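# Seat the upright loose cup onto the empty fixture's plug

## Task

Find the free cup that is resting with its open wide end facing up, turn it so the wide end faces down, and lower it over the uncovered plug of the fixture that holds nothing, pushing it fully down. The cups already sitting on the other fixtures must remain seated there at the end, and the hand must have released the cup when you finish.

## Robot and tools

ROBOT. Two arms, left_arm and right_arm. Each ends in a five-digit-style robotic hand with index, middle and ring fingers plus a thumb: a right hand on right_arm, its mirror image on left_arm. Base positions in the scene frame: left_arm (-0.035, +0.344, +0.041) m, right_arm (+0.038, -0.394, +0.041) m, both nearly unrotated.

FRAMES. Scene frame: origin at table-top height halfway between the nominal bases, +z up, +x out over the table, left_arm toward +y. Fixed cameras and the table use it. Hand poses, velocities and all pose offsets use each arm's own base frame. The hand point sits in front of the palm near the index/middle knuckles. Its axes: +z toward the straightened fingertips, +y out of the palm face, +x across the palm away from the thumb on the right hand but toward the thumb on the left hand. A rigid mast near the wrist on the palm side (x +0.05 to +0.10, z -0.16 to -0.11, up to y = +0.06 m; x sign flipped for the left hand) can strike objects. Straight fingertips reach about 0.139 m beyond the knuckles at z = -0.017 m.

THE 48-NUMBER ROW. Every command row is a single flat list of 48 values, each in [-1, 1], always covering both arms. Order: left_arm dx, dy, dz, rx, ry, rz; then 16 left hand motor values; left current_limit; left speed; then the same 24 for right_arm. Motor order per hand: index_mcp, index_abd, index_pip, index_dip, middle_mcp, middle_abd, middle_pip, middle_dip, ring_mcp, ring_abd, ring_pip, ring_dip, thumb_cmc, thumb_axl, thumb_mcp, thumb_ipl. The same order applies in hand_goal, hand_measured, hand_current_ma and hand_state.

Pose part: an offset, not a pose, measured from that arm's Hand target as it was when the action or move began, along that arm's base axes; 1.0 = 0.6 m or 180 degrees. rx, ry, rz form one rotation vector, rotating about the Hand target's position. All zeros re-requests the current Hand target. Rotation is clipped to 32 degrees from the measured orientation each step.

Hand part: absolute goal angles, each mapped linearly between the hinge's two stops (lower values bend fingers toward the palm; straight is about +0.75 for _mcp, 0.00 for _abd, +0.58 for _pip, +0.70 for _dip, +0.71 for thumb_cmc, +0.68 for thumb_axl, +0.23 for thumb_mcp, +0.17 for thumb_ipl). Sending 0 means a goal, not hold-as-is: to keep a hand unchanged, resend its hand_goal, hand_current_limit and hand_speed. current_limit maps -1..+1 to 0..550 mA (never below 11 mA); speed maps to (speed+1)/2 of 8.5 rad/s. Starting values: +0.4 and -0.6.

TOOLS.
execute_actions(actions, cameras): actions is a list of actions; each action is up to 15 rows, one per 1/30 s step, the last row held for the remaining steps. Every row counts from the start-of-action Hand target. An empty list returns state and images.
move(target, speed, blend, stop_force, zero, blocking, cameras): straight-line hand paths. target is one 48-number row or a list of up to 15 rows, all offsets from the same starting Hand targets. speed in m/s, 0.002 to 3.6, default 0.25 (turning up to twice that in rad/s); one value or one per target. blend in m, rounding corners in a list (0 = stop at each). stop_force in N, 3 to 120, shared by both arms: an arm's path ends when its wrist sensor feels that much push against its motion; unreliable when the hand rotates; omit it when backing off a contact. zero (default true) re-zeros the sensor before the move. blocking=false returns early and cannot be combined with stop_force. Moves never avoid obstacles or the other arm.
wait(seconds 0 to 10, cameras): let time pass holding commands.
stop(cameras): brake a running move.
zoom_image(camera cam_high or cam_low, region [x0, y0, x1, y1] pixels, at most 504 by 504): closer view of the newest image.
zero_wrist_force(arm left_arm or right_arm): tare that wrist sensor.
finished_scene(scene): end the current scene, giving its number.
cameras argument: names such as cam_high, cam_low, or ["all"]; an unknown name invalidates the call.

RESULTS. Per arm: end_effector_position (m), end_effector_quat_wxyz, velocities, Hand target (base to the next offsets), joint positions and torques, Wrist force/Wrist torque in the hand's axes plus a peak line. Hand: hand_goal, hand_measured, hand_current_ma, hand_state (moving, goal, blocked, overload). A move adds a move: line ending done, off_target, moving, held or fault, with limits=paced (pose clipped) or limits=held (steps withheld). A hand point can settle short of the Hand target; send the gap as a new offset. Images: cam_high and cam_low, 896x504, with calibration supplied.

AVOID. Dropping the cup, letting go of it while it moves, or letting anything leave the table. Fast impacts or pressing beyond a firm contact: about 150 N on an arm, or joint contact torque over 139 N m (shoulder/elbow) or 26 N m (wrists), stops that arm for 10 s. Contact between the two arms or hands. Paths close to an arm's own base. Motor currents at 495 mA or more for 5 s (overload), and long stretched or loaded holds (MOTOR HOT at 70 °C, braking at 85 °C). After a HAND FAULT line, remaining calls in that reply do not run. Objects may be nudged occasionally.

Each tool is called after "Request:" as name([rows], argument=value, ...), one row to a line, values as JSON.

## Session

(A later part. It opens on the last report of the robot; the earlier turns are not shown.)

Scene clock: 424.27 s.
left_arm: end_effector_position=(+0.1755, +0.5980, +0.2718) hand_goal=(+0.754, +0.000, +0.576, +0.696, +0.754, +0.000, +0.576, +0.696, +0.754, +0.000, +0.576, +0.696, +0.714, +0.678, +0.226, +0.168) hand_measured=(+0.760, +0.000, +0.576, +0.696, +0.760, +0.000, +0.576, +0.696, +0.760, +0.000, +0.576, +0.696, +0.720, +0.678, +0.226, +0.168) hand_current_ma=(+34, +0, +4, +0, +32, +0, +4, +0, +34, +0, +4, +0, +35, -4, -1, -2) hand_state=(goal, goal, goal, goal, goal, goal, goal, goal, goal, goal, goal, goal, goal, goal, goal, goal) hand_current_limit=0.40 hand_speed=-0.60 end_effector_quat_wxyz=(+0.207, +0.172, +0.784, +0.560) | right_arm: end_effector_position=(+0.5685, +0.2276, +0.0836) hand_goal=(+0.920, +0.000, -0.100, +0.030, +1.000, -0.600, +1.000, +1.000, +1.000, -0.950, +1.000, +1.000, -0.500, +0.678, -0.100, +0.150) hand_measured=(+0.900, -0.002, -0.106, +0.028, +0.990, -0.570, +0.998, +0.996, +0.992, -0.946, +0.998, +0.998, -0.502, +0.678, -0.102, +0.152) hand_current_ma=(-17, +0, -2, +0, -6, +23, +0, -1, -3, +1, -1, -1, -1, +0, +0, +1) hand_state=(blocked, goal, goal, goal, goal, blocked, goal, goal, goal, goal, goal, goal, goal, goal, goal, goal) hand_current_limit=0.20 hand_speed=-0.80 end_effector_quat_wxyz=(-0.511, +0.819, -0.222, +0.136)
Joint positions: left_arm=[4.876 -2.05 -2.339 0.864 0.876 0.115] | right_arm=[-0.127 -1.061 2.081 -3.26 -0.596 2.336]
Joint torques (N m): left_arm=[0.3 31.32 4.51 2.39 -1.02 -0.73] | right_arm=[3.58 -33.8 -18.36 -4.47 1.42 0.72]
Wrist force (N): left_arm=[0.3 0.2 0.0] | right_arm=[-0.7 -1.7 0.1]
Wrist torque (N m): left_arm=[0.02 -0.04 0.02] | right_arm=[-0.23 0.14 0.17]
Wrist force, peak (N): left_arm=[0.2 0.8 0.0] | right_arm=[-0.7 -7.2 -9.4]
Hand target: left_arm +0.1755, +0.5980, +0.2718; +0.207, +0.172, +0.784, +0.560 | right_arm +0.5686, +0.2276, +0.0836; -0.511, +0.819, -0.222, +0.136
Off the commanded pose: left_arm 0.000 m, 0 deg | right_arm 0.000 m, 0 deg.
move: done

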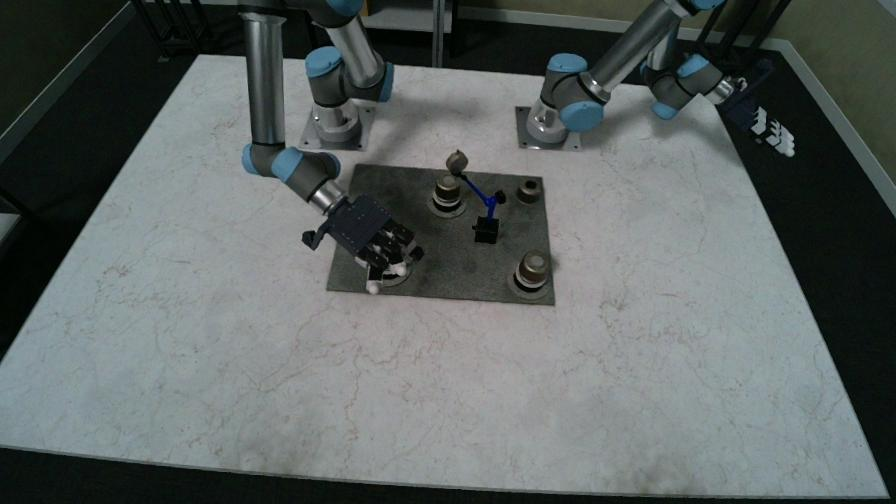

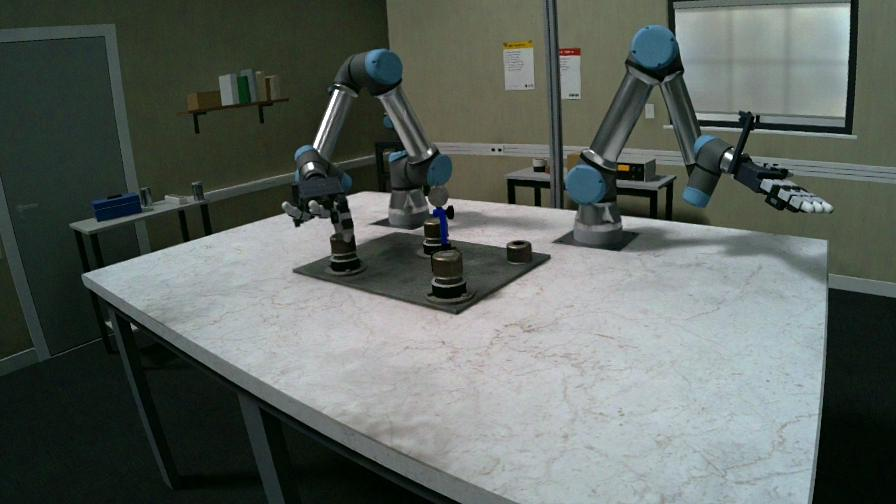

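Request:
move(target=[0,0,0,0,0,0,0.754,0,0.576,0.696,0.754,0,0.576,0.696,0.754,0,0.576,0.696,0.714,0.678,0.226,0.168,0.4,-0.6,0,0,0.2,0,0,0,0.92,0,-0.1,0.03,1,-0.6,1,1,1,-0.95,1,1,-0.5,0.678,-0.1,0.15,0.2,-0.8], speed=0.08, cameras=["all"])

Request:
zoom_image(camera="cam_low", region=[325, 225, 370, 275])

Request:
zoom_image(camera="cam_low", region=[415, 240, 485, 310])

Request:
zoom_image(camera="cam_high", region=[355, 170, 560, 300])

Scene clock: 439.43 s.
left_arm: end_effector_position=(+0.1755, +0.5980, +0.2718) hand_goal=(+0.754, +0.000, +0.576, +0.696, +0.754, +0.000, +0.576, +0.696, +0.754, +0.000, +0.576, +0.696, +0.714, +0.678, +0.226, +0.168) hand_measured=(+0.760, +0.000, +0.576, +0.696, +0.760, +0.000, +0.576, +0.696, +0.760, +0.000, +0.576, +0.696, +0.720, +0.678, +0.226, +0.168) hand_current_ma=(+34, +0, +4, +0, +32, +0, +4, +0, +34, +0, +4, +0, +35, -4, -1, -2) hand_state=(goal, goal, goal, goal, goal, goal, goal, goal, goal, goal, goal, goal, goal, goal, goal, goal) hand_current_limit=0.40 hand_speed=-0.60 end_effector_quat_wxyz=(+0.207, +0.172, +0.784, +0.560) | right_arm: end_effector_position=(+0.5686, +0.2276, +0.2036) hand_goal=(+0.920, +0.000, -0.100, +0.030, +1.000, -0.600, +1.000, +1.000, +1.000, -0.950, +1.000, +1.000, -0.500, +0.678, -0.100, +0.150) hand_measured=(+0.900, -0.002, -0.106, +0.028, +0.990, -0.570, +0.998, +0.996, +0.992, -0.946, +0.998, +0.998, -0.502, +0.678, -0.102, +0.152) hand_current_ma=(-16, +0, -2, +0, -6, +23, +0, -1, -3, +1, -1, -1, -1, +0, +0, +1) hand_state=(goal, goal, goal, goal, goal, blocked, goal, goal, goal, goal, goal, goal, goal, goal, goal, goal) hand_current_limit=0.20 hand_speed=-0.80 end_effector_quat_wxyz=(-0.511, +0.819, -0.221, +0.136)
Joint positions: left_arm=[4.876 -2.05 -2.339 0.864 0.876 0.115] | right_arm=[-0.127 -1.301 2.003 -2.941 -0.596 2.336]
Joint torques (N m): left_arm=[-0.05 32.15 4.63 2.65 -0.79 -0.66] | right_arm=[-5.18 -30.35 -7.09 -3.07 1.04 -0.73]
Wrist force (N): left_arm=[0.2 0.0 0.3] | right_arm=[-0.6 -1.5 0.2]
Wrist torque (N m): left_arm=[-0.02 -0.02 0.02] | right_arm=[-0.20 0.13 0.19]
Wrist force, peak (N): left_arm=[0.6 0.5 0.1] | right_arm=[-0.6 -2.4 -0.1]
Hand target: left_arm +0.1755, +0.5980, +0.2718; +0.207, +0.172, +0.784, +0.560 | right_arm +0.5686, +0.2276, +0.2036; -0.511, +0.819, -0.222, +0.136
Off the commanded pose: left_arm 0.000 m, 0 deg | right_arm 0.000 m, 0 deg.
move: done

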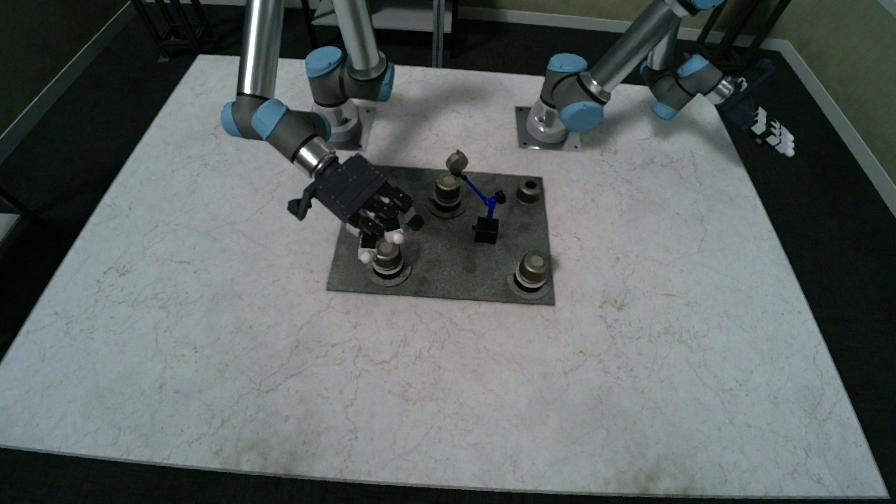

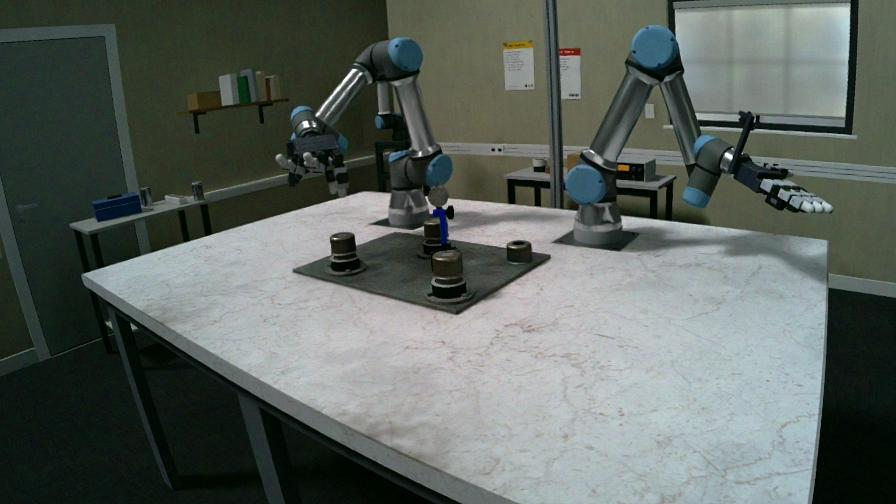

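Scaled by 10.080 from the camera's 896x504 image, which has a finer 1280x720 frame.

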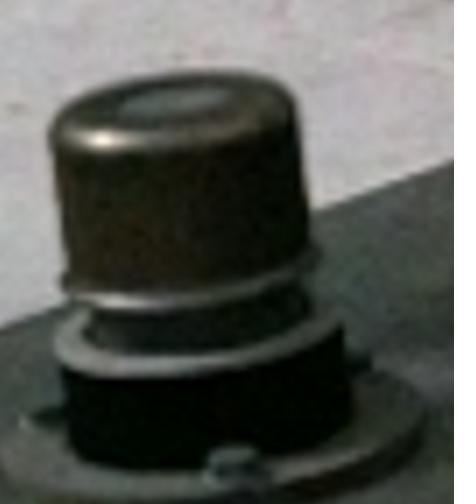

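Scaled by 7.200 from the camera's 896x504 image, which has a finer 1280x720 frame.

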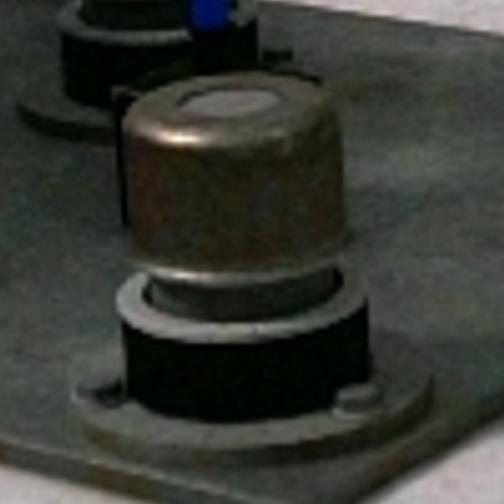

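Scaled by 2.459 from the camera's 896x504 image, which has a finer 1280x720 frame.

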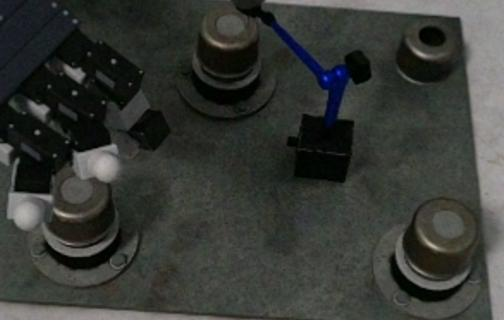

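Request:
zoom_image(camera="cam_low", region=[328, 245, 368, 275])

Request:
zoom_image(camera="cam_low", region=[428, 270, 476, 306])

Request:
zoom_image(camera="cam_high", region=[360, 230, 420, 290])

Request:
zoom_image(camera="cam_high", region=[500, 245, 560, 305])

Scaled by 12.600 from the camera's 896x504 image, which has a finer 1280x720 frame.

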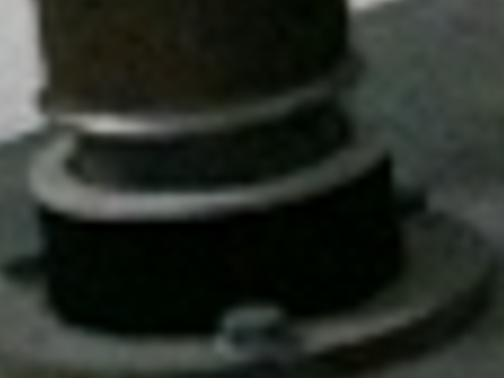

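Scaled by 10.500 from the camera's 896x504 image, which has a finer 1280x720 frame.

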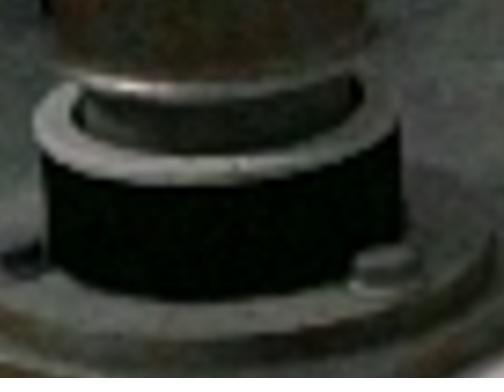

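Scaled by 8.400 from the camera's 896x504 image, which has a finer 1280x720 frame.

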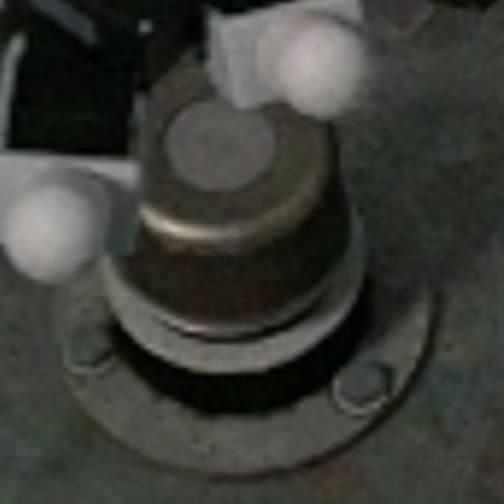

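Scaled by 8.400 from the camera's 896x504 image, which has a finer 1280x720 frame.

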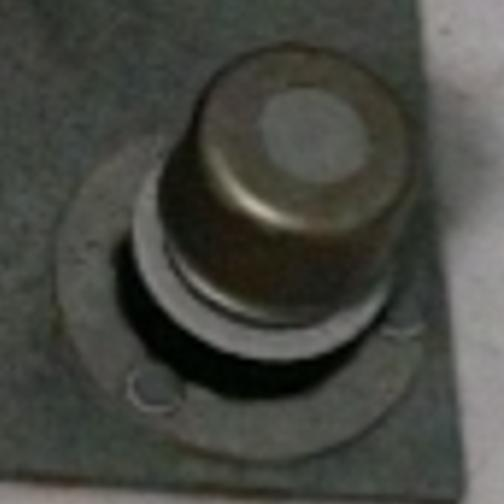

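Request:
finished_scene(scene=2)

The scene is finished: the task was done.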